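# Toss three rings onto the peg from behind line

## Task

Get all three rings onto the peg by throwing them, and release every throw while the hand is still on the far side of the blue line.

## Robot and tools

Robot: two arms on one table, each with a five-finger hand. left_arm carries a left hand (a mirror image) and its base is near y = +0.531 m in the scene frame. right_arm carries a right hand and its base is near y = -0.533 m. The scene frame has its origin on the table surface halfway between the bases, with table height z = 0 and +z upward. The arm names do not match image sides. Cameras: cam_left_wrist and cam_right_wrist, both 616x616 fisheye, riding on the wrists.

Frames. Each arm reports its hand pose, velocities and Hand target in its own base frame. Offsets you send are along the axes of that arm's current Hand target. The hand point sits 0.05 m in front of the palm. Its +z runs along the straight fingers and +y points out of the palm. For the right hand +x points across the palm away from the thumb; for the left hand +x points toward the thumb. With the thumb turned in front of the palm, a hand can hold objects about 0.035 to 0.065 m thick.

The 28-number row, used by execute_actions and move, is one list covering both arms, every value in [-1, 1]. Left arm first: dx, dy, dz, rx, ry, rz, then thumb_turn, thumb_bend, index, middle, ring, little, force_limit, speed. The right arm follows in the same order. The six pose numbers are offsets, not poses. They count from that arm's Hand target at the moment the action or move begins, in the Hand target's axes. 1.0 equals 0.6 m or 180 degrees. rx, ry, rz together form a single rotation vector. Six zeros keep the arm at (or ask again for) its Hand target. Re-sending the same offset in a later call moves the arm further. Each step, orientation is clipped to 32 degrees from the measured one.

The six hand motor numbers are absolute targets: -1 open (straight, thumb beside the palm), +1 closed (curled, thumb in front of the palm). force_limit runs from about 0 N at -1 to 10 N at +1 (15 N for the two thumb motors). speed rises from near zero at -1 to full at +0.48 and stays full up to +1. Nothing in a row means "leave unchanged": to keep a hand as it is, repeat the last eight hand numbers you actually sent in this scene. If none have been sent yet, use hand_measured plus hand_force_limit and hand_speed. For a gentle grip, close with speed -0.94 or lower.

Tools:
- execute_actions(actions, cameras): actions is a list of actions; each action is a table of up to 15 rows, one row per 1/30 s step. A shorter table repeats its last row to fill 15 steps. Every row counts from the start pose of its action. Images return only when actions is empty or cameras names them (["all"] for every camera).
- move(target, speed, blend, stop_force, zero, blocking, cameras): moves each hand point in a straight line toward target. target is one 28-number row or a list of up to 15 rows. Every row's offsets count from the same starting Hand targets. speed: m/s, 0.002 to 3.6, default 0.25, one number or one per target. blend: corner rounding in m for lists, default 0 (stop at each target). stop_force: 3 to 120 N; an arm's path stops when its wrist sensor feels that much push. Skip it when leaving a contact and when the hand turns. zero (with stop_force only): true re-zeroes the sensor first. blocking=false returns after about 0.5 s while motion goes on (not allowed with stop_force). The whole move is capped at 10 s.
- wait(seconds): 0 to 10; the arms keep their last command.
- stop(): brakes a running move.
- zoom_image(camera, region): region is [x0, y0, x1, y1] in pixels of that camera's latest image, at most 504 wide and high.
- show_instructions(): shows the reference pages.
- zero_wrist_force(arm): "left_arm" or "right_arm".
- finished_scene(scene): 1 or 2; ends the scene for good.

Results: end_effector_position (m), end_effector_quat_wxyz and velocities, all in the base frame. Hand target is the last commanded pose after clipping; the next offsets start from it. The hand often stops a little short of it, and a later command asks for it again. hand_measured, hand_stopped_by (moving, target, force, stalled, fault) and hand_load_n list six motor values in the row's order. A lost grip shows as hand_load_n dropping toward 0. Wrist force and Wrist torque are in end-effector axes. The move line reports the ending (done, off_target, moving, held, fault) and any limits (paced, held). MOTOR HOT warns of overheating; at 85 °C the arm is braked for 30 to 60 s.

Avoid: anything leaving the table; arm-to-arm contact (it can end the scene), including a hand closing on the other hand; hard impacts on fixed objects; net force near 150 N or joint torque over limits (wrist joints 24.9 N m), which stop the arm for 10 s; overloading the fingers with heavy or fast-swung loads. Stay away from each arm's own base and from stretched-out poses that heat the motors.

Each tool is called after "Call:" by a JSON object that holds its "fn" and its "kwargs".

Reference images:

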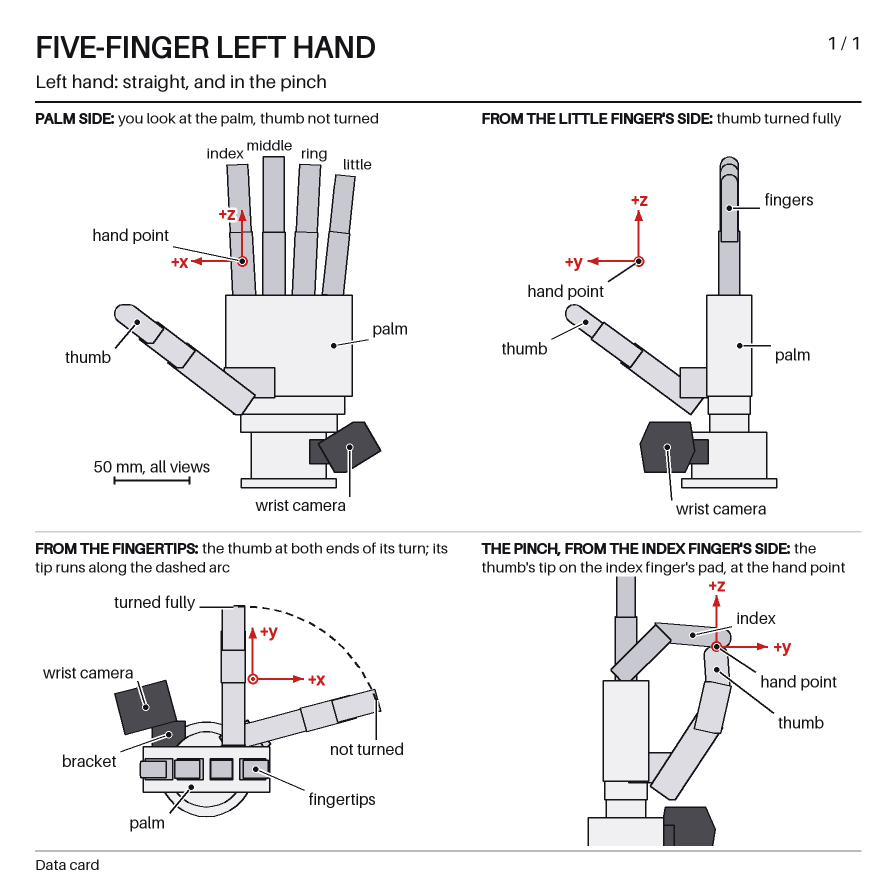

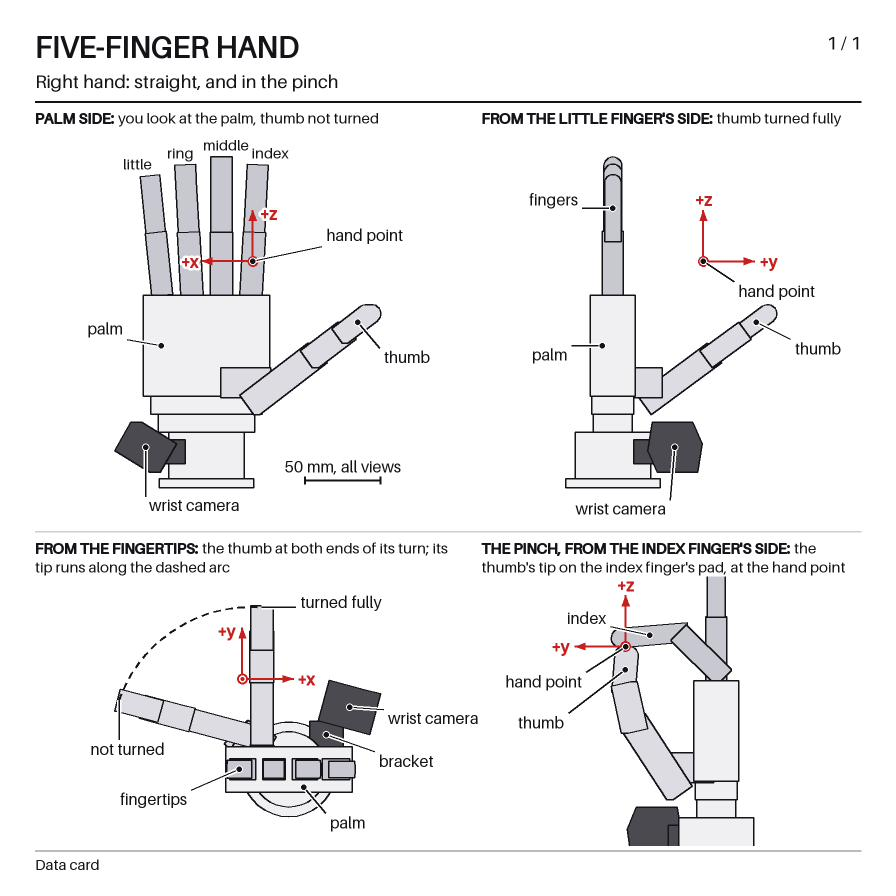

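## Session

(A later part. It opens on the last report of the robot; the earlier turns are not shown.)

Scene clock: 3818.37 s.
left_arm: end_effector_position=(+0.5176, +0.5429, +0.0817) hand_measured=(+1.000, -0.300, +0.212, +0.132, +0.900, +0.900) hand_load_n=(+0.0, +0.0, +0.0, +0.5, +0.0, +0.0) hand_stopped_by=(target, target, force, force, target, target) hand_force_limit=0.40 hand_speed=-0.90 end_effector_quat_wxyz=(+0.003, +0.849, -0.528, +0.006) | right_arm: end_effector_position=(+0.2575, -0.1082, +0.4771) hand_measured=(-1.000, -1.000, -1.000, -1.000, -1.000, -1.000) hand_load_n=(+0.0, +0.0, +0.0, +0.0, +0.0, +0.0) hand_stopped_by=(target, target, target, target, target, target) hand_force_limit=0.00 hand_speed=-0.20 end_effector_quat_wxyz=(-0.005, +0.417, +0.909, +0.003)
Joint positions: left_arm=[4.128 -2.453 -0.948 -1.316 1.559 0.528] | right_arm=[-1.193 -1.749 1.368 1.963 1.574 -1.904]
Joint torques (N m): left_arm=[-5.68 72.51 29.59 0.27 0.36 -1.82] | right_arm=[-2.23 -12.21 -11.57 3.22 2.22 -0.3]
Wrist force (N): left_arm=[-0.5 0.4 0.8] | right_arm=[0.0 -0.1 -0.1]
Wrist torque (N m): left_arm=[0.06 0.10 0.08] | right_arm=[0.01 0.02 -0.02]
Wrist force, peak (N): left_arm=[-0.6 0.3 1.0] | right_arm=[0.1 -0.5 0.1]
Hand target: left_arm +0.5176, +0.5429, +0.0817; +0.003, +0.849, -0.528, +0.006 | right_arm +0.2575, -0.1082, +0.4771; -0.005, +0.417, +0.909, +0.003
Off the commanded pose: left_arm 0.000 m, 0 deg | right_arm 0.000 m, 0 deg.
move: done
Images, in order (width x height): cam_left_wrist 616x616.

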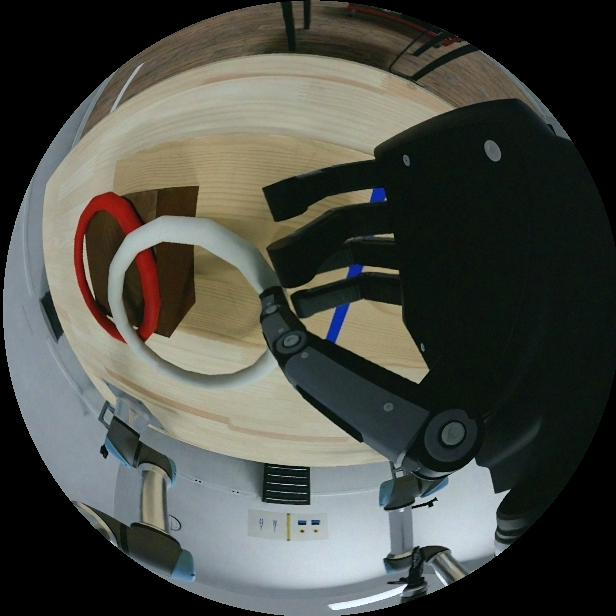

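Call:
{"fn": "execute_actions", "kwargs": {"actions": [[[0,0,0,0,0,0,1,-0.3,0.45,0.45,0.9,0.9,0.4,-0.9,0,0,0,0,0,0,-1,-1,-1,-1,-1,-1,0,-0.2]],[[0,0,0,0,0,0,1,-0.3,0.45,0.45,0.9,0.9,0.4,-0.9,0,0,0,0,0,0,-1,-1,-1,-1,-1,-1,0,-0.2]]], "cameras": ["cam_left_wrist"]}}

Call:
{"fn": "zoom_image", "kwargs": {"camera": "cam_left_wrist", "region": [60, 150, 410, 450]}}

Scene clock: 3857.57 s.
left_arm: end_effector_position=(+0.5176, +0.5429, +0.0817) hand_measured=(+1.000, -0.302, +0.394, +0.176, +0.900, +0.900) hand_load_n=(+0.5, +6.5, +7.0, +6.5, +0.0, +0.0) hand_stopped_by=(target, target, force, force, target, target) hand_force_limit=0.40 hand_speed=-0.90 end_effector_quat_wxyz=(+0.003, +0.849, -0.528, +0.006) | right_arm: end_effector_position=(+0.2575, -0.1082, +0.4771) hand_measured=(-1.000, -1.000, -1.000, -1.000, -1.000, -1.000) hand_load_n=(+0.0, +0.0, +0.0, +0.0, +0.0, +0.0) hand_stopped_by=(target, target, target, target, target, target) hand_force_limit=0.00 hand_speed=-0.20 end_effector_quat_wxyz=(-0.005, +0.417, +0.909, +0.003)
Joint positions: left_arm=[4.128 -2.453 -0.948 -1.316 1.559 0.528] | right_arm=[-1.193 -1.749 1.368 1.963 1.574 -1.904]
Joint torques (N m): left_arm=[1.74 72.36 28.34 1.52 1.09 1.66] | right_arm=[-2.8 -12 -11.13 3.22 2.18 -0.38]
Wrist force (N): left_arm=[-0.1 0.1 0.8] | right_arm=[-0.4 0.0 0.0]
Wrist torque (N m): left_arm=[0.02 0.04 0.11] | right_arm=[0.00 0.07 -0.05]
Wrist force, peak (N): left_arm=[-0.5 0.3 1.1] | right_arm=[-0.3 -0.4 0.1]
Hand target: left_arm +0.5176, +0.5429, +0.0817; +0.003, +0.849, -0.528, +0.006 | right_arm +0.2575, -0.1082, +0.4771; -0.005, +0.417, +0.909, +0.003
Off the commanded pose: left_arm 0.000 m, 0 deg | right_arm 0.000 m, 0 deg.
Step readings (end_effector_position of left_arm | right_arm):
0: (+0.5176, +0.5429, +0.0817) | (+0.2575, -0.1082, +0.4771)
1: (+0.5176, +0.5429, +0.0817) | (+0.2575, -0.1082, +0.4771)
2: (+0.5176, +0.5429, +0.0817) | (+0.2575, -0.1082, +0.4771)
4: (+0.5176, +0.5429, +0.0817) | (+0.2575, -0.1082, +0.4771)
8: (+0.5176, +0.5429, +0.0817) | (+0.2575, -0.1082, +0.4771)
15: (+0.5176, +0.5429, +0.0817) | (+0.2575, -0.1082, +0.4771)
16: (+0.5176, +0.5429, +0.0817) | (+0.2575, -0.1082, +0.4771)
17: (+0.5176, +0.5429, +0.0817) | (+0.2575, -0.1082, +0.4771)
19: (+0.5176, +0.5429, +0.0817) | (+0.2575, -0.1082, +0.4771)
23: (+0.5176, +0.5429, +0.0817) | (+0.2575, -0.1082, +0.4771)
30: (+0.5176, +0.5429, +0.0817) | (+0.2575, -0.1082, +0.4771)
Images, in order (width x height): cam_left_wrist 616x616.

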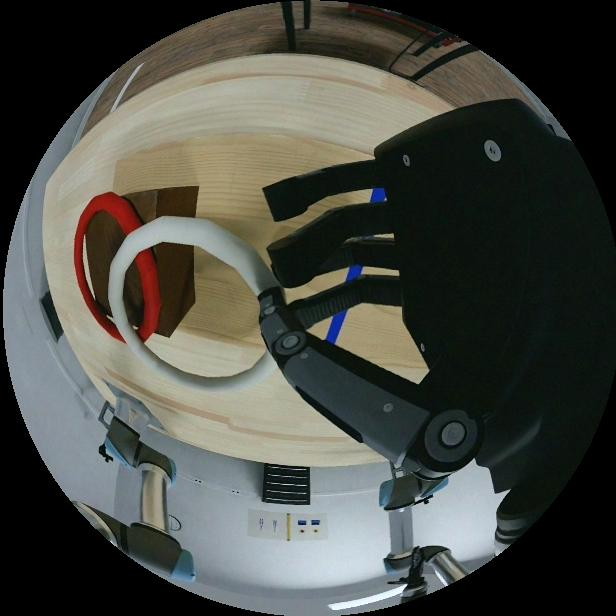

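Scaled by 1.440 from the camera's 616x616 image, which has a finer 880x880 frame.

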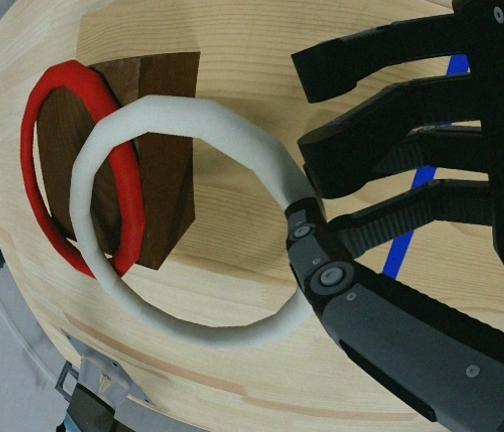

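Call:
{"fn": "move", "kwargs": {"target": [[0,0,-0.1,0,0,0,1,-0.3,0.45,0.45,0.9,0.9,0.4,-0.9,0,0,0,0,0,0,-1,-1,-1,-1,-1,-1,0,-0.2],[0.0237,-0.0446,-0.1,0,0,0,1,-0.3,0.45,0.45,0.9,0.9,0.4,-0.9,0,0,0,0,0,0,-1,-1,-1,-1,-1,-1,0,-0.2]], "speed": 0.08, "blend": [0.01,0], "cameras": ["cam_left_wrist"]}}

Call:
{"fn": "zoom_image", "kwargs": {"camera": "cam_left_wrist", "region": [60, 150, 410, 450]}}

Scene clock: 3873.40 s.
left_arm: end_effector_position=(+0.5475, +0.5426, +0.1418) hand_measured=(+1.000, -0.302, +0.394, +0.176, +0.900, +0.900) hand_load_n=(-0.5, +5.0, +7.5, +0.5, +0.0, +0.0) hand_stopped_by=(target, target, force, force, target, target) hand_force_limit=0.40 hand_speed=-0.90 end_effector_quat_wxyz=(+0.003, +0.849, -0.528, +0.006) | right_arm: end_effector_position=(+0.2575, -0.1082, +0.4771) hand_measured=(-1.000, -1.000, -1.000, -1.000, -1.000, -1.000) hand_load_n=(+0.0, +0.0, +0.0, +0.0, +0.5, +0.0) hand_stopped_by=(target, target, target, target, target, target) hand_force_limit=0.00 hand_speed=-0.20 end_effector_quat_wxyz=(-0.005, +0.417, +0.909, +0.003)
Joint positions: left_arm=[4.098 -2.486 -0.731 -1.5 1.559 0.498] | right_arm=[-1.193 -1.749 1.368 1.963 1.574 -1.904]
Joint torques (N m): left_arm=[3.95 70.2 24.65 4.93 1.03 2.31] | right_arm=[-2.64 -12.45 -11.77 3.2 2.21 -0.28]
Wrist force (N): left_arm=[-0.5 0.4 0.6] | right_arm=[-0.1 0.1 0.2]
Wrist torque (N m): left_arm=[0.05 0.10 0.01] | right_arm=[0.01 0.04 -0.03]
Wrist force, peak (N): left_arm=[-0.4 0.4 1.7] | right_arm=[-0.5 -0.3 0.0]
Hand target: left_arm +0.5475, +0.5426, +0.1419; +0.003, +0.849, -0.528, +0.006 | right_arm +0.2575, -0.1082, +0.4771; -0.005, +0.417, +0.909, +0.003
Off the commanded pose: left_arm 0.000 m, 0 deg | right_arm 0.000 m, 0 deg.
move: done
Images, in order (width x height): cam_left_wrist 616x616.

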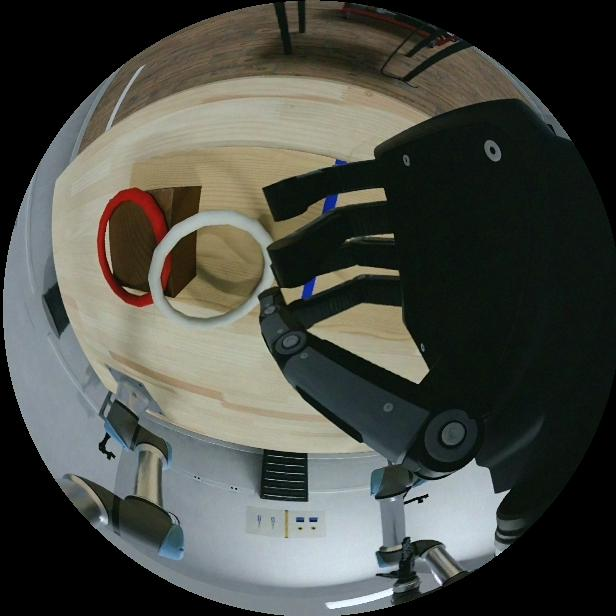

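Scaled by 1.440 from the camera's 616x616 image, which has a finer 880x880 frame.

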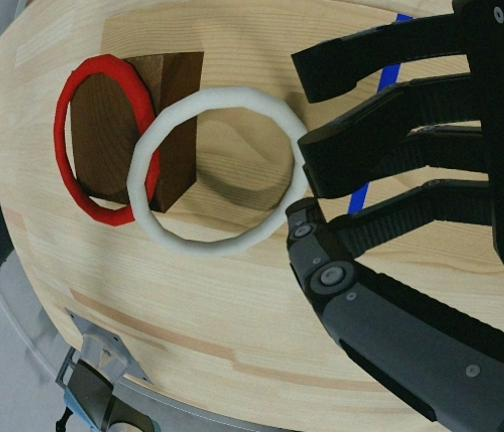

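Call:
{"fn": "move", "kwargs": {"target": [[0,0,-0.1333,0,0,0,1,-0.3,0.45,0.45,0.9,0.9,0.4,-0.9,0,0,0,0,0,0,-1,-1,-1,-1,-1,-1,0,-0.2],[0,0,-0.1333,0.1111,0,0,-1,-1,-1,-1,0.9,0.9,0.4,0,0,0,0,0,0,0,-1,-1,-1,-1,-1,-1,0,-0.2]], "speed": 0.12, "cameras": ["cam_left_wrist"]}}

Call:
{"fn": "zoom_image", "kwargs": {"camera": "cam_left_wrist", "region": [60, 150, 410, 450]}}

Scene clock: 3950.27 s.
left_arm: end_effector_position=(+0.5469, +0.5434, +0.2219) hand_measured=(-1.000, -1.000, -1.000, -1.000, +0.900, +0.900) hand_load_n=(+0.0, +0.0, +0.0, +0.0, +0.0, -0.5) hand_stopped_by=(target, target, target, target, target, target) hand_force_limit=0.40 hand_speed=0.00 end_effector_quat_wxyz=(-0.145, +0.837, -0.519, +0.097) | right_arm: end_effector_position=(+0.2575, -0.1082, +0.4771) hand_measured=(-1.000, -1.000, -1.000, -1.000, -1.000, -1.000) hand_load_n=(+0.0, +0.0, +0.0, +0.0, +0.0, +0.0) hand_stopped_by=(target, target, target, target, target, target) hand_force_limit=0.00 hand_speed=-0.20 end_effector_quat_wxyz=(-0.005, +0.417, +0.909, +0.003)
Joint positions: left_arm=[4.156 -2.226 -1.047 -1.144 1.378 0.525] | right_arm=[-1.193 -1.749 1.368 1.963 1.574 -1.904]
Joint torques (N m): left_arm=[-6.34 44.51 15.19 4.92 -1.45 -1.77] | right_arm=[-2.73 -12.12 -11.74 3.22 2.2 -0.28]
Wrist force (N): left_arm=[-0.4 0.7 0.8] | right_arm=[0.0 0.0 0.0]
Wrist torque (N m): left_arm=[0.05 0.08 -0.03] | right_arm=[0.01 0.03 -0.02]
Wrist force, peak (N): left_arm=[-0.7 0.5 2.0] | right_arm=[-0.7 0.1 0.0]
Hand target: left_arm +0.5469, +0.5434, +0.2219; -0.145, +0.837, -0.519, +0.097 | right_arm +0.2575, -0.1082, +0.4771; -0.005, +0.417, +0.909, +0.003
Off the commanded pose: left_arm 0.000 m, 0 deg | right_arm 0.000 m, 0 deg.
move: done
Images, in order (width x height): cam_left_wrist 616x616.

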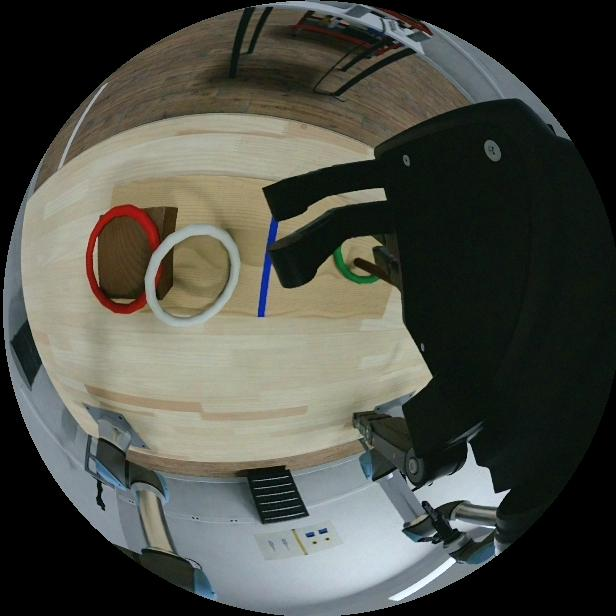

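Scaled by 1.440 from the camera's 616x616 image, which has a finer 880x880 frame.

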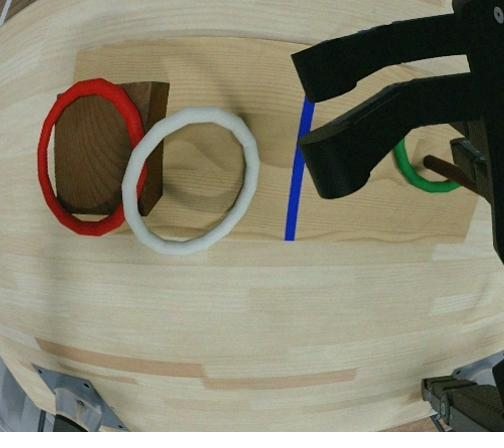

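Call:
{"fn": "move", "kwargs": {"target": [[-0.019,0.282,-0.0503,0,0,0,-1,-1,-1,-1,0.9,0.9,0.4,0,0,0,0,0,0,0,-1,-1,-1,-1,-1,-1,0,-0.2],[-0.0204,0.3222,0.0593,0,0,0,-1,-1,-1,-1,0.9,0.9,0.4,0,0,0,0,0,0,0,-1,-1,-1,-1,-1,-1,0,-0.2]], "speed": [0.2,0.08], "stop_force": 5, "cameras": ["cam_left_wrist"]}}

Call:
{"fn": "zoom_image", "kwargs": {"camera": "cam_left_wrist", "region": [110, 150, 410, 450]}}

Scene clock: 4002.53 s.
left_arm: end_effector_position=(+0.3902, +0.4784, +0.1219) hand_measured=(-1.000, -1.000, -1.000, -1.000, +0.900, +0.900) hand_load_n=(+0.0, +0.0, +0.0, +0.0, +0.0, +0.0) hand_stopped_by=(target, target, target, target, target, target) hand_force_limit=0.40 hand_speed=0.00 end_effector_quat_wxyz=(-0.145, +0.837, -0.519, +0.097) | right_arm: end_effector_position=(+0.2575, -0.1082, +0.4771) hand_measured=(-1.000, -1.000, -1.000, -1.000, -1.000, -1.000) hand_load_n=(+0.0, -0.5, +0.0, +0.0, +0.0, +0.0) hand_stopped_by=(target, target, target, target, target, target) hand_force_limit=0.00 hand_speed=-0.20 end_effector_quat_wxyz=(-0.005, +0.417, +0.909, +0.003)
Joint positions: left_arm=[4.321 -1.958 -1.733 -0.761 1.333 0.687] | right_arm=[-1.193 -1.749 1.368 1.963 1.574 -1.904]
Joint torques (N m): left_arm=[1.25 51.4 27.12 3.93 -0.05 1.46] | right_arm=[-2.74 -11.26 -11.32 3.18 2.16 -0.36]
Wrist force (N): left_arm=[-0.4 0.6 0.6] | right_arm=[-0.2 0.1 0.1]
Wrist torque (N m): left_arm=[0.05 0.08 0.16] | right_arm=[0.02 0.05 -0.03]
Wrist force, peak (N): left_arm=[-0.5 2.4 0.5] | right_arm=[-0.5 -0.3 -0.1]
Hand target: left_arm +0.3902, +0.4784, +0.1219; -0.145, +0.837, -0.519, +0.097 | right_arm +0.2575, -0.1082, +0.4771; -0.005, +0.417, +0.909, +0.003
Off the commanded pose: left_arm 0.000 m, 0 deg | right_arm 0.000 m, 0 deg.
move: done
Images, in order (width x height): cam_left_wrist 616x616.

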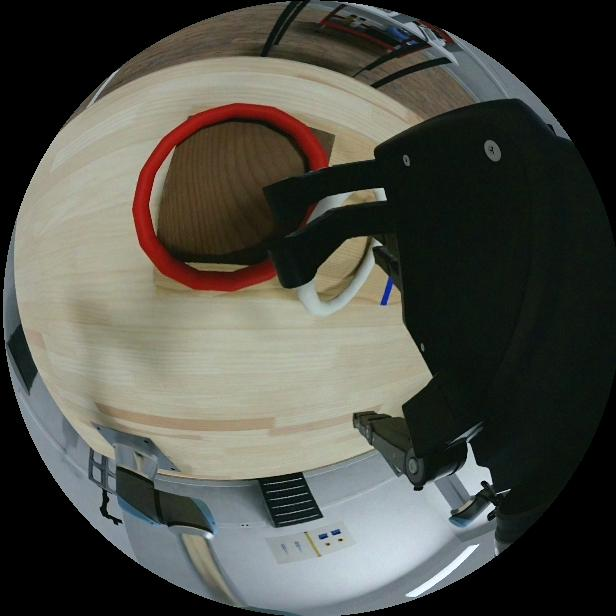

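Scaled by 1.680 from the camera's 616x616 image, which has a finer 880x880 frame.

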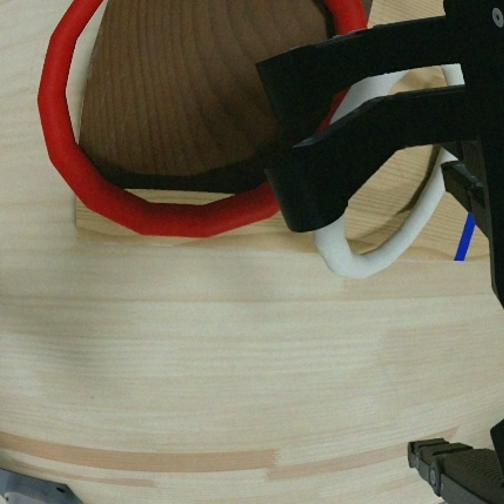

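Call:
{"fn": "move", "kwargs": {"target": [-0.001,0.0287,0.0783,0,0,0,-1,-1,-1,-1,0.9,0.9,0.4,0,0,0,0,0,0,0,-1,-1,-1,-1,-1,-1,0,-0.2], "speed": 0.025, "stop_force": 3, "cameras": ["cam_left_wrist"]}}

Call:
{"fn": "zoom_image", "kwargs": {"camera": "cam_left_wrist", "region": [210, 150, 410, 350]}}

Scene clock: 4018.60 s.
left_arm: end_effector_position=(+0.3902, +0.4783, +0.0916) hand_measured=(-1.000, -1.000, -1.000, -1.000, +0.900, +0.900) hand_load_n=(+0.0, +0.0, +0.0, +0.0, -0.5, +0.0) hand_stopped_by=(target, target, target, target, target, target) hand_force_limit=0.40 hand_speed=0.00 end_effector_quat_wxyz=(-0.145, +0.837, -0.519, +0.097) | right_arm: end_effector_position=(+0.2575, -0.1082, +0.4771) hand_measured=(-1.000, -1.000, -1.000, -1.000, -1.000, -1.000) hand_load_n=(+0.0, +0.0, +0.0, +0.0, +0.0, +0.0) hand_stopped_by=(target, target, target, target, target, target) hand_force_limit=0.00 hand_speed=-0.20 end_effector_quat_wxyz=(-0.005, +0.417, +0.909, +0.003)
Joint positions: left_arm=[4.321 -1.998 -1.765 -0.689 1.333 0.687] | right_arm=[-1.193 -1.749 1.368 1.963 1.574 -1.904]
Joint torques (N m): left_arm=[-4.47 50.8 25.82 4.57 -1.37 0.37] | right_arm=[-2.45 -12.23 -11.6 3.3 2.18 -0.3]
Wrist force (N): left_arm=[-0.4 -0.4 -2.0] | right_arm=[0.0 0.0 -0.1]
Wrist torque (N m): left_arm=[0.08 -0.01 0.20] | right_arm=[0.01 0.02 -0.02]
Wrist force, peak (N): left_arm=[-0.2 -2.2 -6.9] | right_arm=[-0.5 -0.2 0.2]
Hand target: left_arm +0.3902, +0.4783, +0.0916; -0.145, +0.837, -0.519, +0.097 (not the last commanded pose) | right_arm +0.2575, -0.1082, +0.4771; -0.005, +0.417, +0.909, +0.003
Off the commanded pose: left_arm 0.020 m, 0 deg | right_arm 0.000 m, 0 deg.
move: contact (left_arm)
Images, in order (width x height): cam_left_wrist 616x616.

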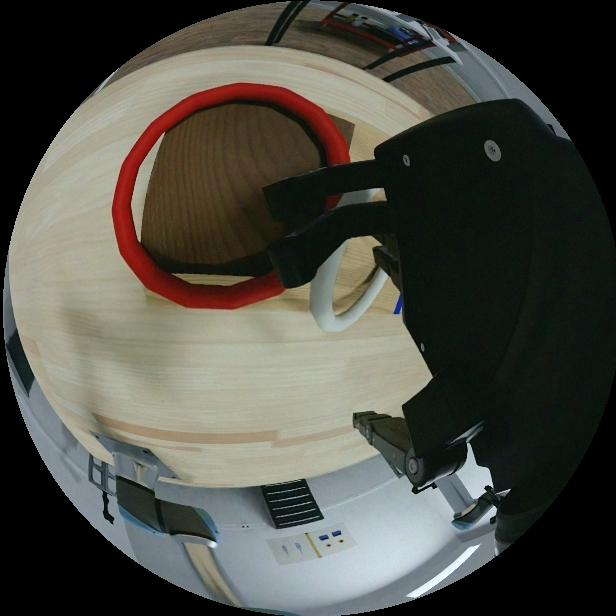

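Scaled by 2.520 from the camera's 616x616 image, which has a finer 880x880 frame.

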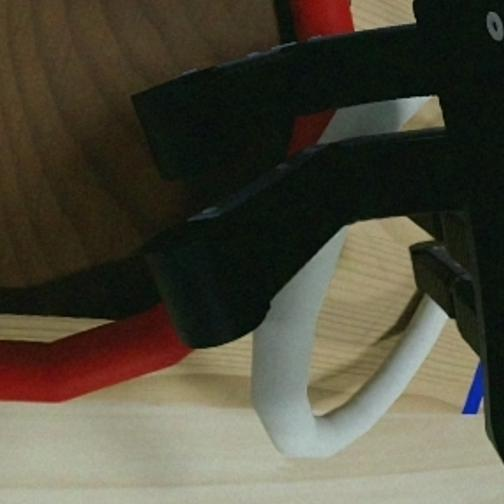

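Call:
{"fn": "move", "kwargs": {"target": [[0,-0.0023,-0.0063,0,0,0,-1,-1,-1,-1,0.9,0.9,0.4,0,0,0,0,0,0,0,-1,-1,-1,-1,-1,-1,0,-0.2],[0.0282,-0.076,0.0211,0,0,0,-1,-1,-1,-1,0.9,0.9,0.4,0,0,0,0,0,0,0,-1,-1,-1,-1,-1,-1,0,-0.2]], "speed": 0.05, "cameras": ["cam_left_wrist"]}}

Call:
{"fn": "zoom_image", "kwargs": {"camera": "cam_left_wrist", "region": [110, 100, 410, 400]}}

Scene clock: 4035.60 s.
left_arm: end_effector_position=(+0.4400, +0.4841, +0.0955) hand_measured=(-1.000, -1.000, -1.000, -1.000, +0.900, +0.900) hand_load_n=(+0.0, +0.0, +0.0, +0.0, +0.0, +0.0) hand_stopped_by=(target, target, target, target, target, target) hand_force_limit=0.40 hand_speed=0.00 end_effector_quat_wxyz=(-0.145, +0.837, -0.519, +0.097) | right_arm: end_effector_position=(+0.2575, -0.1082, +0.4771) hand_measured=(-1.000, -1.000, -1.000, -1.000, -1.000, -1.000) hand_load_n=(+0.0, +0.0, +0.0, +0.0, +0.5, +0.0) hand_stopped_by=(target, target, target, target, target, target) hand_force_limit=0.00 hand_speed=-0.20 end_effector_quat_wxyz=(-0.005, +0.417, +0.909, +0.003)
Joint positions: left_arm=[4.251 -2.065 -1.651 -0.72 1.352 0.617] | right_arm=[-1.193 -1.749 1.368 1.963 1.574 -1.904]
Joint torques (N m): left_arm=[5.36 55.46 11.56 3.54 -1.3 2.18] | right_arm=[-2.34 -11.64 -11.6 3.24 2.16 -0.24]
Wrist force (N): left_arm=[-0.3 0.8 0.7] | right_arm=[0.0 -0.3 0.0]
Wrist torque (N m): left_arm=[0.06 0.06 0.12] | right_arm=[-0.04 0.02 -0.03]
Wrist force, peak (N): left_arm=[-0.5 -0.3 -2.1] | right_arm=[-0.4 -0.1 0.3]
Hand target: left_arm +0.4400, +0.4841, +0.0956; -0.145, +0.837, -0.519, +0.097 | right_arm +0.2575, -0.1082, +0.4771; -0.005, +0.417, +0.909, +0.003
Off the commanded pose: left_arm 0.000 m, 0 deg | right_arm 0.000 m, 0 deg.
move: done
Images, in order (width x height): cam_left_wrist 616x616.

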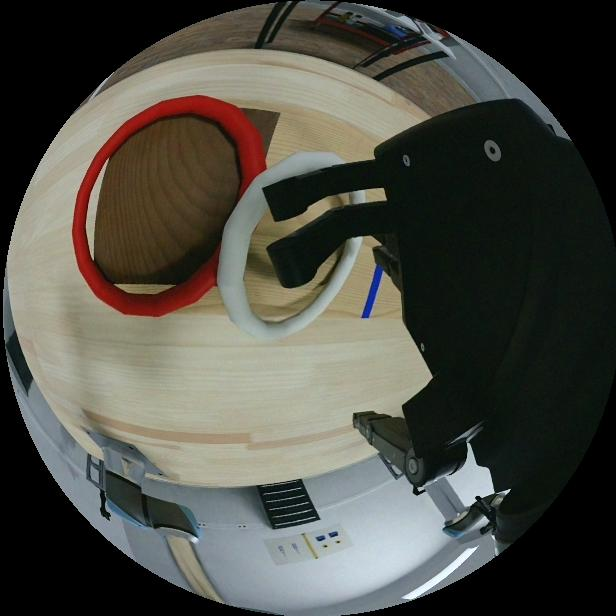

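Scaled by 1.680 from the camera's 616x616 image, which has a finer 880x880 frame.

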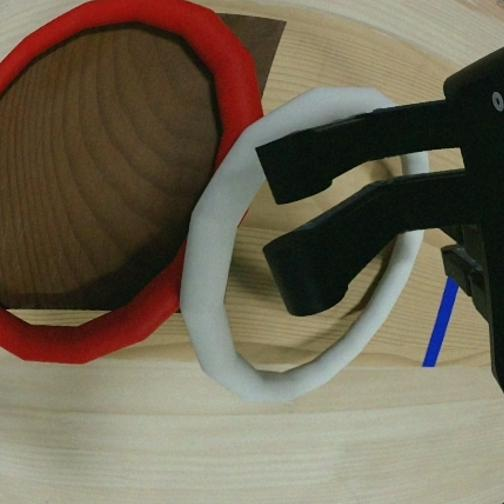

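Call:
{"fn": "move", "kwargs": {"target": [-0.0005,0.0143,0.0391,0,0,0,-1,-1,-1,-1,0.9,0.9,0.4,0,0,0,0,0,0,0,-1,-1,-1,-1,-1,-1,0,-0.2], "speed": 0.02, "stop_force": 3, "cameras": ["cam_left_wrist"]}}

Call:
{"fn": "zoom_image", "kwargs": {"camera": "cam_left_wrist", "region": [110, 100, 410, 400]}}

Scene clock: 4071.03 s.
left_arm: end_effector_position=(+0.4400, +0.4841, +0.0738) hand_measured=(-1.000, -1.000, -1.000, -1.000, +0.900, +0.900) hand_load_n=(+0.0, +0.0, +0.0, -1.0, +0.0, -1.0) hand_stopped_by=(target, target, target, target, target, target) hand_force_limit=0.40 hand_speed=0.00 end_effector_quat_wxyz=(-0.145, +0.837, -0.519, +0.097) | right_arm: end_effector_position=(+0.2575, -0.1082, +0.4771) hand_measured=(-1.000, -1.000, -1.000, -1.000, -1.000, -1.000) hand_load_n=(+0.0, +0.0, +0.0, +0.0, +0.0, +0.0) hand_stopped_by=(target, target, target, target, target, target) hand_force_limit=0.00 hand_speed=-0.20 end_effector_quat_wxyz=(-0.005, +0.417, +0.909, +0.003)
Joint positions: left_arm=[4.251 -2.093 -1.671 -0.671 1.352 0.618] | right_arm=[-1.193 -1.749 1.368 1.963 1.574 -1.904]
Joint torques (N m): left_arm=[1.33 54.83 25.3 4.11 -1.27 0.56] | right_arm=[-2.26 -11.63 -11.38 3.24 2.16 -0.28]
Wrist force (N): left_arm=[0.6 -1.0 -1.2] | right_arm=[-0.3 0.0 0.0]
Wrist torque (N m): left_arm=[0.01 -0.07 0.21] | right_arm=[0.00 0.05 -0.04]
Wrist force, peak (N): left_arm=[0.0 -3.5 -4.2] | right_arm=[-0.6 -0.2 0.3]
Hand target: left_arm +0.4400, +0.4841, +0.0738; -0.145, +0.837, -0.519, +0.097 (not the last commanded pose) | right_arm +0.2575, -0.1082, +0.4771; -0.005, +0.417, +0.909, +0.003
Off the commanded pose: left_arm 0.003 m, 0 deg | right_arm 0.000 m, 0 deg.
move: contact (left_arm)
Images, in order (width x height): cam_left_wrist 616x616.

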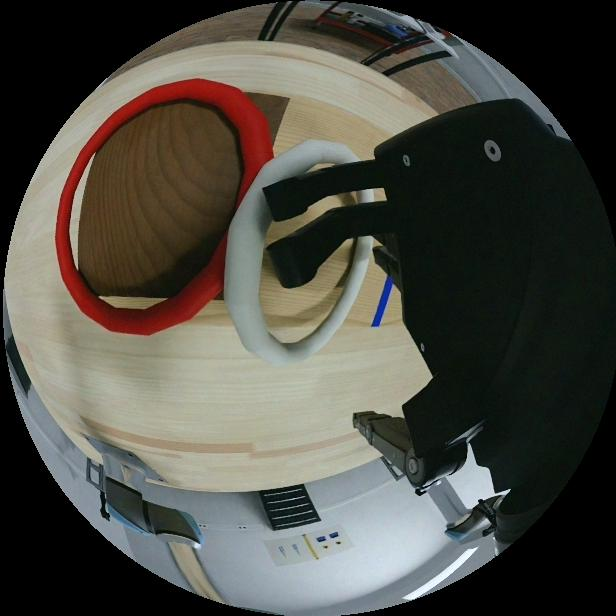

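Scaled by 1.680 from the camera's 616x616 image, which has a finer 880x880 frame.

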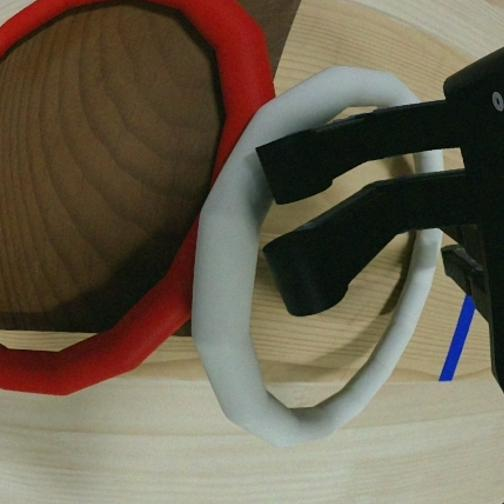

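Call:
{"fn": "move", "kwargs": {"target": [[0.0012,-0.0344,-0.0939,0,0,0,-1,-1,-1,-1,-1,-1,0.4,0,0,0,0,0,0,0,-1,-1,-1,-1,-1,-1,0,-0.2],[0.0072,0.0332,-0.1186,0,0,0,-1,-1,-1,-1,-1,-1,0.4,0,0,0,0,0,0,0,-1,-1,-1,-1,-1,-1,0,-0.2]], "speed": 0.15, "cameras": ["cam_left_wrist"]}}

Call:
{"fn": "zoom_image", "kwargs": {"camera": "cam_left_wrist", "region": [110, 100, 410, 400]}}

Scene clock: 4102.17 s.
left_arm: end_effector_position=(+0.4029, +0.4619, +0.1339) hand_measured=(-1.000, -1.000, -1.000, -1.000, -1.000, -1.000) hand_load_n=(-0.5, +0.0, -0.5, +0.0, +0.0, +0.0) hand_stopped_by=(target, target, target, target, target, target) hand_force_limit=0.40 hand_speed=0.00 end_effector_quat_wxyz=(-0.145, +0.837, -0.519, +0.097) | right_arm: end_effector_position=(+0.2575, -0.1082, +0.4771) hand_measured=(-1.000, -1.000, -1.000, -1.000, -1.000, -1.000) hand_load_n=(+0.0, +0.0, +0.0, +0.0, +0.0, +0.0) hand_stopped_by=(target, target, target, target, target, target) hand_force_limit=0.00 hand_speed=-0.20 end_effector_quat_wxyz=(-0.005, +0.417, +0.909, +0.003)
Joint positions: left_arm=[4.29 -1.932 -1.737 -0.776 1.341 0.657] | right_arm=[-1.193 -1.749 1.368 1.963 1.574 -1.904]
Joint torques (N m): left_arm=[-2.44 41.87 12.79 0.67 0.87 -1.73] | right_arm=[-2.33 -11.53 -11.53 3.21 2.18 -0.2]
Wrist force (N): left_arm=[-0.4 0.7 0.8] | right_arm=[-0.2 0.0 0.2]
Wrist torque (N m): left_arm=[0.04 0.10 0.13] | right_arm=[-0.01 0.04 -0.04]
Wrist force, peak (N): left_arm=[1.1 -1.0 -3.1] | right_arm=[-0.5 -0.4 -0.1]
Hand target: left_arm +0.4028, +0.4618, +0.1339; -0.145, +0.837, -0.519, +0.097 | right_arm +0.2575, -0.1082, +0.4771; -0.005, +0.417, +0.909, +0.003
Off the commanded pose: left_arm 0.000 m, 0 deg | right_arm 0.000 m, 0 deg.
move: done
Images, in order (width x height): cam_left_wrist 616x616.

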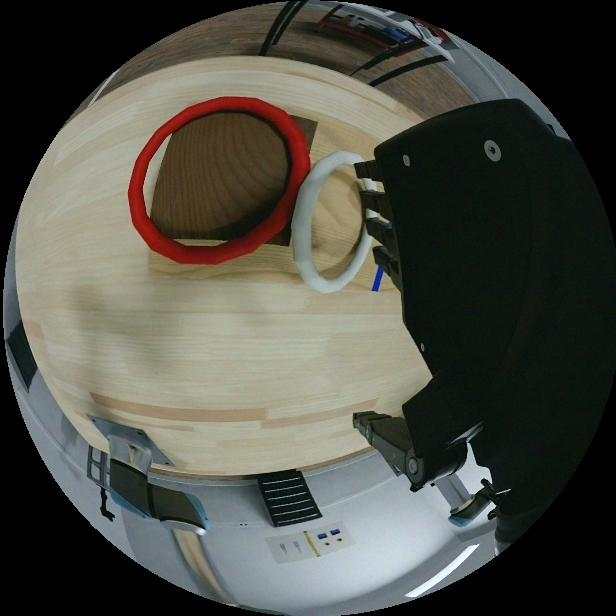

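Scaled by 1.680 from the camera's 616x616 image, which has a finer 880x880 frame.

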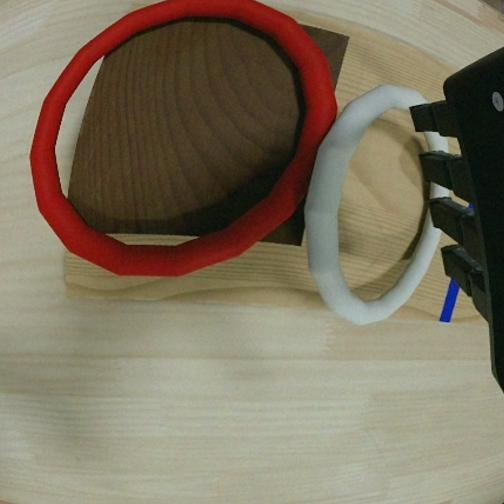

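Call:
{"fn": "move", "kwargs": {"target": [-0.001,0.0304,0.083,0,0,0,-1,-1,-1,-1,-1,-1,0.4,0,0,0,0,0,0,0,-1,-1,-1,-1,-1,-1,0,-0.2], "speed": 0.03, "stop_force": 3, "cameras": ["cam_left_wrist"]}}

Call:
{"fn": "zoom_image", "kwargs": {"camera": "cam_left_wrist", "region": [110, 100, 410, 400]}}

Scene clock: 4113.30 s.
left_arm: end_effector_position=(+0.4029, +0.4617, +0.0808) hand_measured=(-1.000, -1.000, -1.000, -1.000, -1.000, -1.000) hand_load_n=(+0.0, -0.5, +0.0, +0.0, +0.0, +0.0) hand_stopped_by=(target, target, target, target, target, target) hand_force_limit=0.40 hand_speed=0.00 end_effector_quat_wxyz=(-0.145, +0.837, -0.519, +0.097) | right_arm: end_effector_position=(+0.2575, -0.1082, +0.4771) hand_measured=(-1.000, -1.000, -1.000, -1.000, -1.000, -1.000) hand_load_n=(+0.0, +0.0, +0.0, +0.0, +0.0, +0.0) hand_stopped_by=(target, target, target, target, target, target) hand_force_limit=0.00 hand_speed=-0.20 end_effector_quat_wxyz=(-0.005, +0.417, +0.909, +0.003)
Joint positions: left_arm=[4.29 -2.003 -1.794 -0.648 1.341 0.657] | right_arm=[-1.193 -1.749 1.368 1.963 1.574 -1.904]
Joint torques (N m): left_arm=[-5.97 52.24 25.92 0.66 0.89 -1.95] | right_arm=[-2.5 -11.51 -11.56 3.19 2.14 -0.17]
Wrist force (N): left_arm=[0.1 0.5 0.5] | right_arm=[-0.1 -0.2 0.1]
Wrist torque (N m): left_arm=[0.08 0.07 0.20] | right_arm=[-0.03 0.03 -0.03]
Wrist force, peak (N): left_arm=[-0.4 0.8 1.0] | right_arm=[-0.4 -0.3 0.3]
Hand target: left_arm +0.4029, +0.4617, +0.0808; -0.145, +0.837, -0.519, +0.097 | right_arm +0.2575, -0.1082, +0.4771; -0.005, +0.417, +0.909, +0.003
Off the commanded pose: left_arm 0.000 m, 0 deg | right_arm 0.000 m, 0 deg.
move: done
Images, in order (width x height): cam_left_wrist 616x616.

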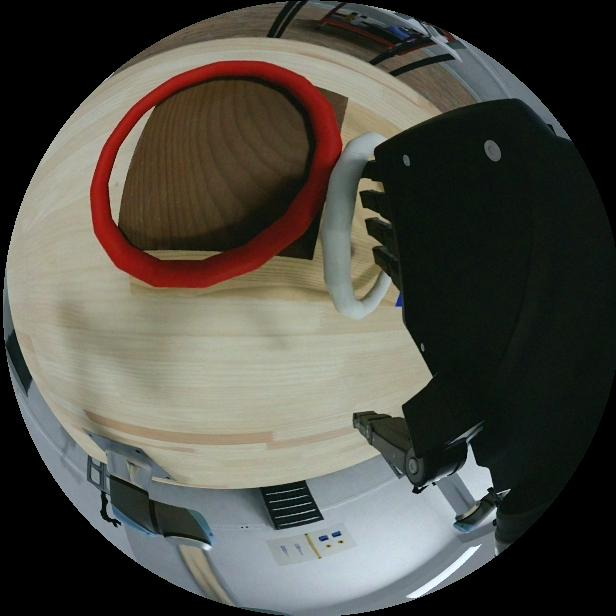

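Scaled by 1.680 from the camera's 616x616 image, which has a finer 880x880 frame.

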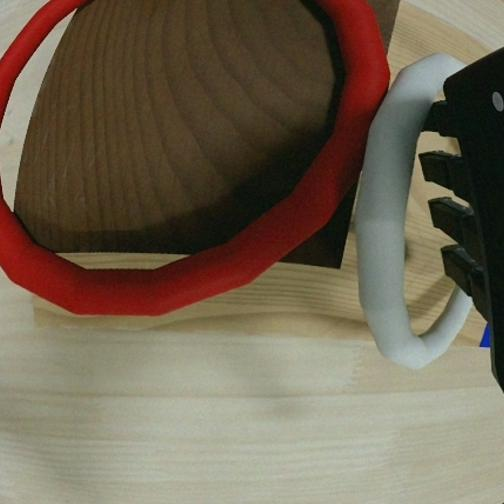

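Call:
{"fn": "move", "kwargs": {"target": [[0,0.0023,0.0063,0,0,0,-1,-1,-1,-1,-1,-1,0.4,0,0,0,0,0,0,0,-1,-1,-1,-1,-1,-1,0,-0.2],[0.0018,-0.0681,0.0321,0,0,0,-1,-1,-1,-1,-1,-1,0.4,0,0,0,0,0,0,0,-1,-1,-1,-1,-1,-1,0,-0.2]], "speed": 0.03, "blend": 0.002, "stop_force": 6, "cameras": ["cam_left_wrist"]}}

Call:
{"fn": "zoom_image", "kwargs": {"camera": "cam_left_wrist", "region": [110, 100, 410, 400]}}

Scene clock: 4128.03 s.
left_arm: end_effector_position=(+0.4437, +0.4806, +0.0768) hand_measured=(-1.000, -1.000, -1.000, -1.000, -1.000, -1.000) hand_load_n=(+0.0, +0.0, +0.0, +0.0, +0.0, +0.0) hand_stopped_by=(target, target, target, target, target, target) hand_force_limit=0.40 hand_speed=0.00 end_effector_quat_wxyz=(-0.145, +0.837, -0.519, +0.097) | right_arm: end_effector_position=(+0.2575, -0.1082, +0.4771) hand_measured=(-1.000, -1.000, -1.000, -1.000, -1.000, -1.000) hand_load_n=(+0.0, +0.0, +0.0, +0.0, +0.0, +0.0) hand_stopped_by=(target, target, target, target, target, target) hand_force_limit=0.00 hand_speed=-0.20 end_effector_quat_wxyz=(-0.005, +0.417, +0.909, +0.003)
Joint positions: left_arm=[4.243 -2.089 -1.67 -0.675 1.354 0.61] | right_arm=[-1.193 -1.749 1.368 1.963 1.574 -1.904]
Joint torques (N m): left_arm=[5.77 56.56 11.01 5.4 -1.76 2.25] | right_arm=[-2.26 -11.72 -12.14 3.21 2.26 -0.18]
Wrist force (N): left_arm=[-0.1 0.6 0.8] | right_arm=[-0.3 0.0 0.3]
Wrist torque (N m): left_arm=[0.03 0.04 0.17] | right_arm=[-0.01 0.06 -0.04]
Wrist force, peak (N): left_arm=[0.0 1.1 0.9] | right_arm=[-0.6 -0.1 0.4]
Hand target: left_arm +0.4437, +0.4806, +0.0768; -0.145, +0.837, -0.519, +0.097 | right_arm +0.2575, -0.1082, +0.4771; -0.005, +0.417, +0.909, +0.003
Off the commanded pose: left_arm 0.000 m, 0 deg | right_arm 0.000 m, 0 deg.
move: done
Images, in order (width x height): cam_left_wrist 616x616.

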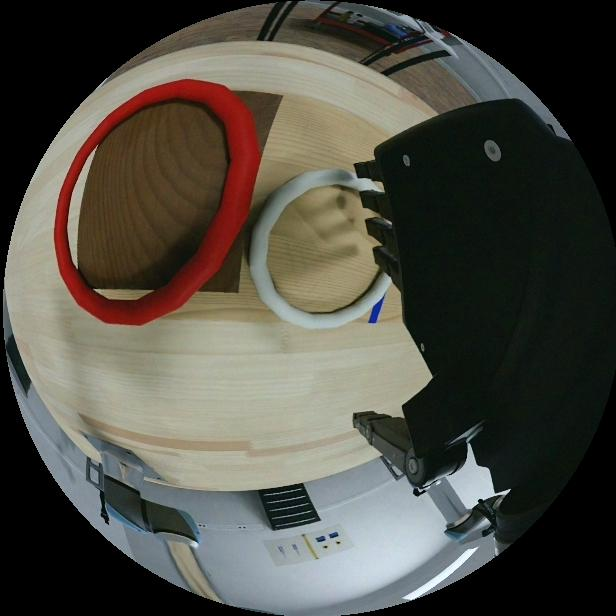

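Scaled by 1.680 from the camera's 616x616 image, which has a finer 880x880 frame.

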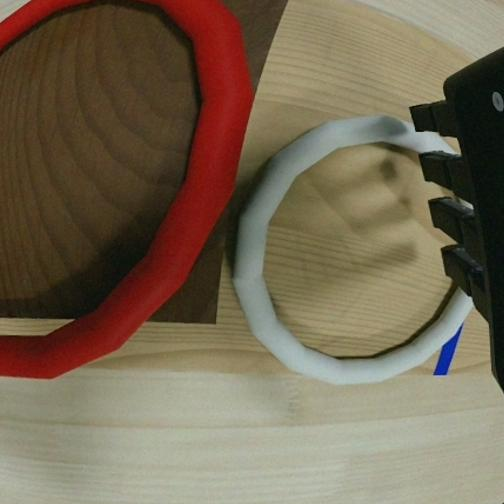

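Call:
{"fn": "move", "kwargs": {"target": [[0.0008,-0.023,-0.0626,0,0,0,-1,-1,-1,-1,-1,-1,0.4,0,0,0,0,0,0,0,-1,-1,-1,-1,-1,-1,0,-0.2],[0.003,-0.0918,-0.2504,0,0,0,-1,-1,-1,-1,-1,-1,0.4,0,0,0,0,0,0,0,-1,-1,-1,-1,-1,-1,0,-0.2]], "speed": [0.08,0.2], "blend": [0.01,0], "cameras": ["cam_left_wrist"]}}

Call:
{"fn": "zoom_image", "kwargs": {"camera": "cam_left_wrist", "region": [50, 120, 400, 420]}}

Scene clock: 4139.13 s.
left_arm: end_effector_position=(+0.4437, +0.4808, +0.2368) hand_measured=(-1.000, -1.000, -1.000, -1.000, -1.000, -1.000) hand_load_n=(+0.5, -0.5, +0.0, +0.0, +0.0, +0.0) hand_stopped_by=(target, target, target, target, target, target) hand_force_limit=0.40 hand_speed=0.00 end_effector_quat_wxyz=(-0.145, +0.837, -0.519, +0.097) | right_arm: end_effector_position=(+0.2575, -0.1082, +0.4771) hand_measured=(-1.000, -1.000, -1.000, -1.000, -1.000, -1.000) hand_load_n=(+0.0, +0.0, +0.0, +0.0, +0.0, +0.0) hand_stopped_by=(target, target, target, target, target, target) hand_force_limit=0.00 hand_speed=-0.20 end_effector_quat_wxyz=(-0.005, +0.417, +0.909, +0.003)
Joint positions: left_arm=[4.243 -1.932 -1.456 -1.047 1.354 0.61] | right_arm=[-1.193 -1.749 1.368 1.963 1.574 -1.904]
Joint torques (N m): left_arm=[5.57 37.25 27.34 1.95 0.8 2.18] | right_arm=[-2.83 -11.39 -11.48 3.23 2.26 -0.16]
Wrist force (N): left_arm=[-0.4 0.4 0.7] | right_arm=[-0.2 -0.2 0.1]
Wrist torque (N m): left_arm=[0.02 0.08 0.11] | right_arm=[-0.03 0.05 -0.05]
Wrist force, peak (N): left_arm=[-0.2 1.0 1.7] | right_arm=[-0.5 -0.2 0.0]
Hand target: left_arm +0.4437, +0.4808, +0.2368; -0.145, +0.837, -0.519, +0.097 | right_arm +0.2575, -0.1082, +0.4771; -0.005, +0.417, +0.909, +0.003
Off the commanded pose: left_arm 0.000 m, 0 deg | right_arm 0.000 m, 0 deg.
move: done
Images, in order (width x height): cam_left_wrist 616x616.

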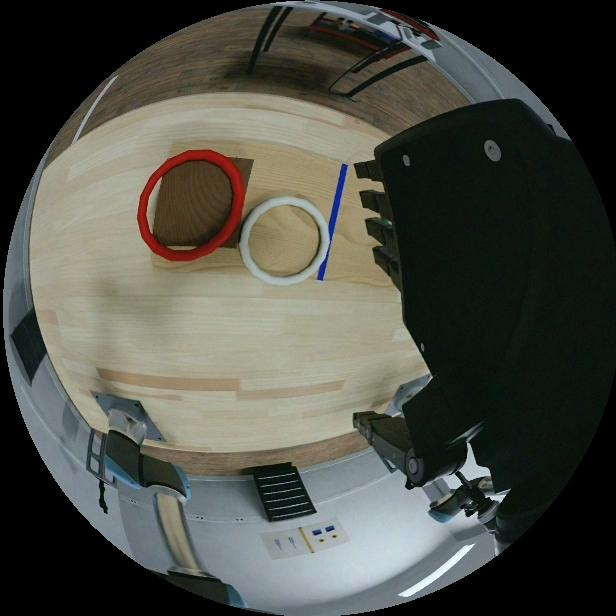

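Scaled by 1.440 from the camera's 616x616 image, which has a finer 880x880 frame.

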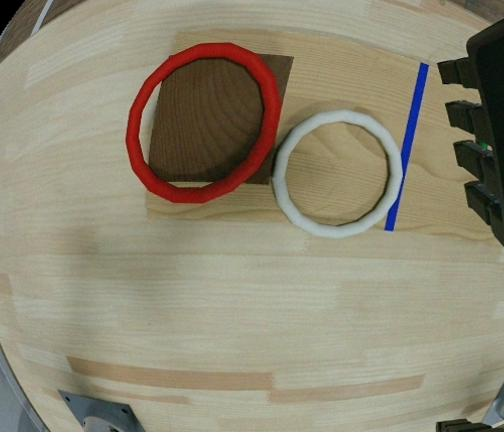

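Call:
{"fn": "move", "kwargs": {"target": [-0.0748,0.1605,-0.0297,0.25,0,0,1,-0.8,-0.15,-0.2,-1,-1,0.4,0,0,0,0,0,0,0,-1,-1,-1,-1,-1,-1,0,-0.2], "speed": 0.3}}

Call:
{"fn": "move", "kwargs": {"target": [0,0,0,0.0088,-0.3176,-0.1471,1,-0.8,-0.15,-0.2,-1,-1,0.4,0,0,0,0,0,0,0,-1,-1,-1,-1,-1,-1,0,-0.2], "speed": 0.4, "cameras": ["cam_left_wrist"]}}

Call:
{"fn": "zoom_image", "kwargs": {"camera": "cam_left_wrist", "region": [150, 150, 450, 450]}}

Scene clock: 4173.27 s.
left_arm: end_effector_position=(+0.3374, +0.4782, +0.2198) hand_measured=(+1.000, -0.800, -0.150, -0.200, -1.000, -1.000) hand_load_n=(+0.0, +0.0, +0.0, +0.0, +0.0, +0.0) hand_stopped_by=(target, target, target, target, target, target) hand_force_limit=0.40 hand_speed=0.00 end_effector_quat_wxyz=(-0.454, +0.718, -0.442, +0.288) | right_arm: end_effector_position=(+0.2575, -0.1082, +0.4771) hand_measured=(-1.000, -1.000, -1.000, -1.000, -1.000, -1.000) hand_load_n=(+0.0, +0.0, +0.5, +0.0, +0.0, +0.0) hand_stopped_by=(target, target, target, target, target, target) hand_force_limit=0.00 hand_speed=-0.20 end_effector_quat_wxyz=(-0.005, +0.417, +0.909, +0.003)
Joint positions: left_arm=[4.692 -1.731 -2.178 -0.026 0.631 0.674] | right_arm=[-1.193 -1.749 1.368 1.963 1.574 -1.904]
Joint torques (N m): left_arm=[3.42 38.24 12.84 4.22 -2.14 2.26] | right_arm=[-2.16 -11.56 -11.36 3.24 2.13 -0.12]
Wrist force (N): left_arm=[-0.5 1.0 1.4] | right_arm=[0.0 -0.2 0.1]
Wrist torque (N m): left_arm=[0.04 0.21 0.08] | right_arm=[-0.03 0.02 -0.03]
Wrist force, peak (N): left_arm=[-0.7 2.0 0.8] | right_arm=[-0.5 -0.3 0.1]
Hand target: left_arm +0.3373, +0.4782, +0.2199; -0.454, +0.718, -0.442, +0.288 | right_arm +0.2575, -0.1082, +0.4771; -0.005, +0.417, +0.909, +0.003
Off the commanded pose: left_arm 0.000 m, 0 deg | right_arm 0.000 m, 0 deg.
move: done

Scene clock: 4175.23 s.
left_arm: end_effector_position=(+0.3373, +0.4782, +0.2199) hand_measured=(+1.000, -0.800, -0.150, -0.200, -1.000, -1.000) hand_load_n=(+0.0, +0.0, +0.0, +0.0, +0.0, +0.0) hand_stopped_by=(target, target, target, target, target, target) hand_force_limit=0.40 hand_speed=0.00 end_effector_quat_wxyz=(-0.543, +0.840, +0.000, +0.011) end_effector_velocity=(-0.001, +0.000, +0.000) end_effector_angular_velocity=(+0.000, +0.003, +0.003) | right_arm: end_effector_position=(+0.2575, -0.1082, +0.4771) hand_measured=(-1.000, -1.000, -1.000, -1.000, -1.000, -1.000) hand_load_n=(+0.0, +0.0, +0.0, +0.0, +0.0, -0.5) hand_stopped_by=(target, target, target, target, target, target) hand_force_limit=0.00 hand_speed=-0.20 end_effector_quat_wxyz=(-0.005, +0.417, +0.909, +0.003)
Joint positions: left_arm=[4.215 -1.757 -2.225 0.372 2.002 -0.229] | right_arm=[-1.193 -1.749 1.368 1.963 1.574 -1.904]
Joint velocities: left_arm=[-0.001 0 0 -0.001 0.005 0.001] | right_arm=[within noise]
Joint torques (N m): left_arm=[-4.56 38.14 8.66 4.43 1.69 -1.08] | right_arm=[-2.65 -11.82 -11.29 3.22 2.2 -0.17]
Wrist force (N): left_arm=[-0.7 0.9 1.6] | right_arm=[0.0 0.0 0.2]
Wrist torque (N m): left_arm=[0.05 0.24 0.01] | right_arm=[-0.01 0.02 -0.02]
Wrist force, peak (N): left_arm=[-1.0 1.0 1.7] | right_arm=[-0.3 -0.3 0.1]
Hand target: left_arm +0.3373, +0.4782, +0.2199; -0.543, +0.840, +0.000, +0.011 | right_arm +0.2575, -0.1082, +0.4771; -0.005, +0.417, +0.909, +0.003
Off the commanded pose: left_arm 0.000 m, 0 deg | right_arm 0.000 m, 0 deg.
move: done
Images, in order (width x height): cam_left_wrist 616x616.

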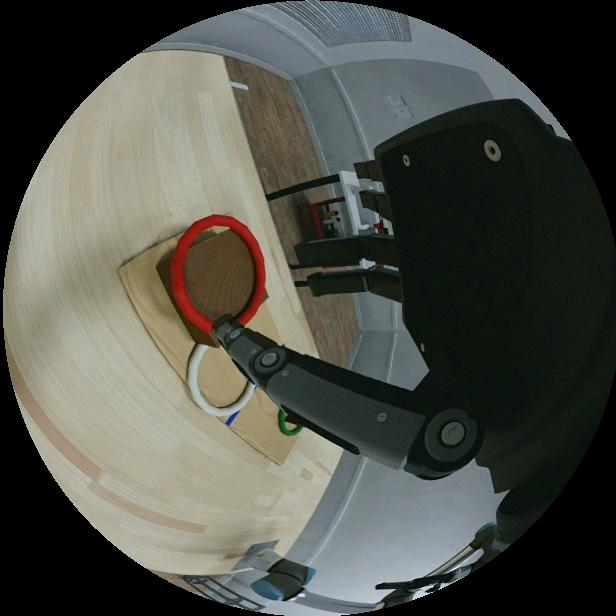

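Scaled by 1.680 from the camera's 616x616 image, which has a finer 880x880 frame.

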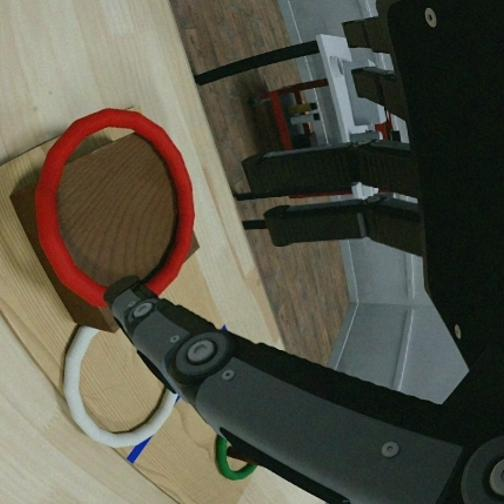

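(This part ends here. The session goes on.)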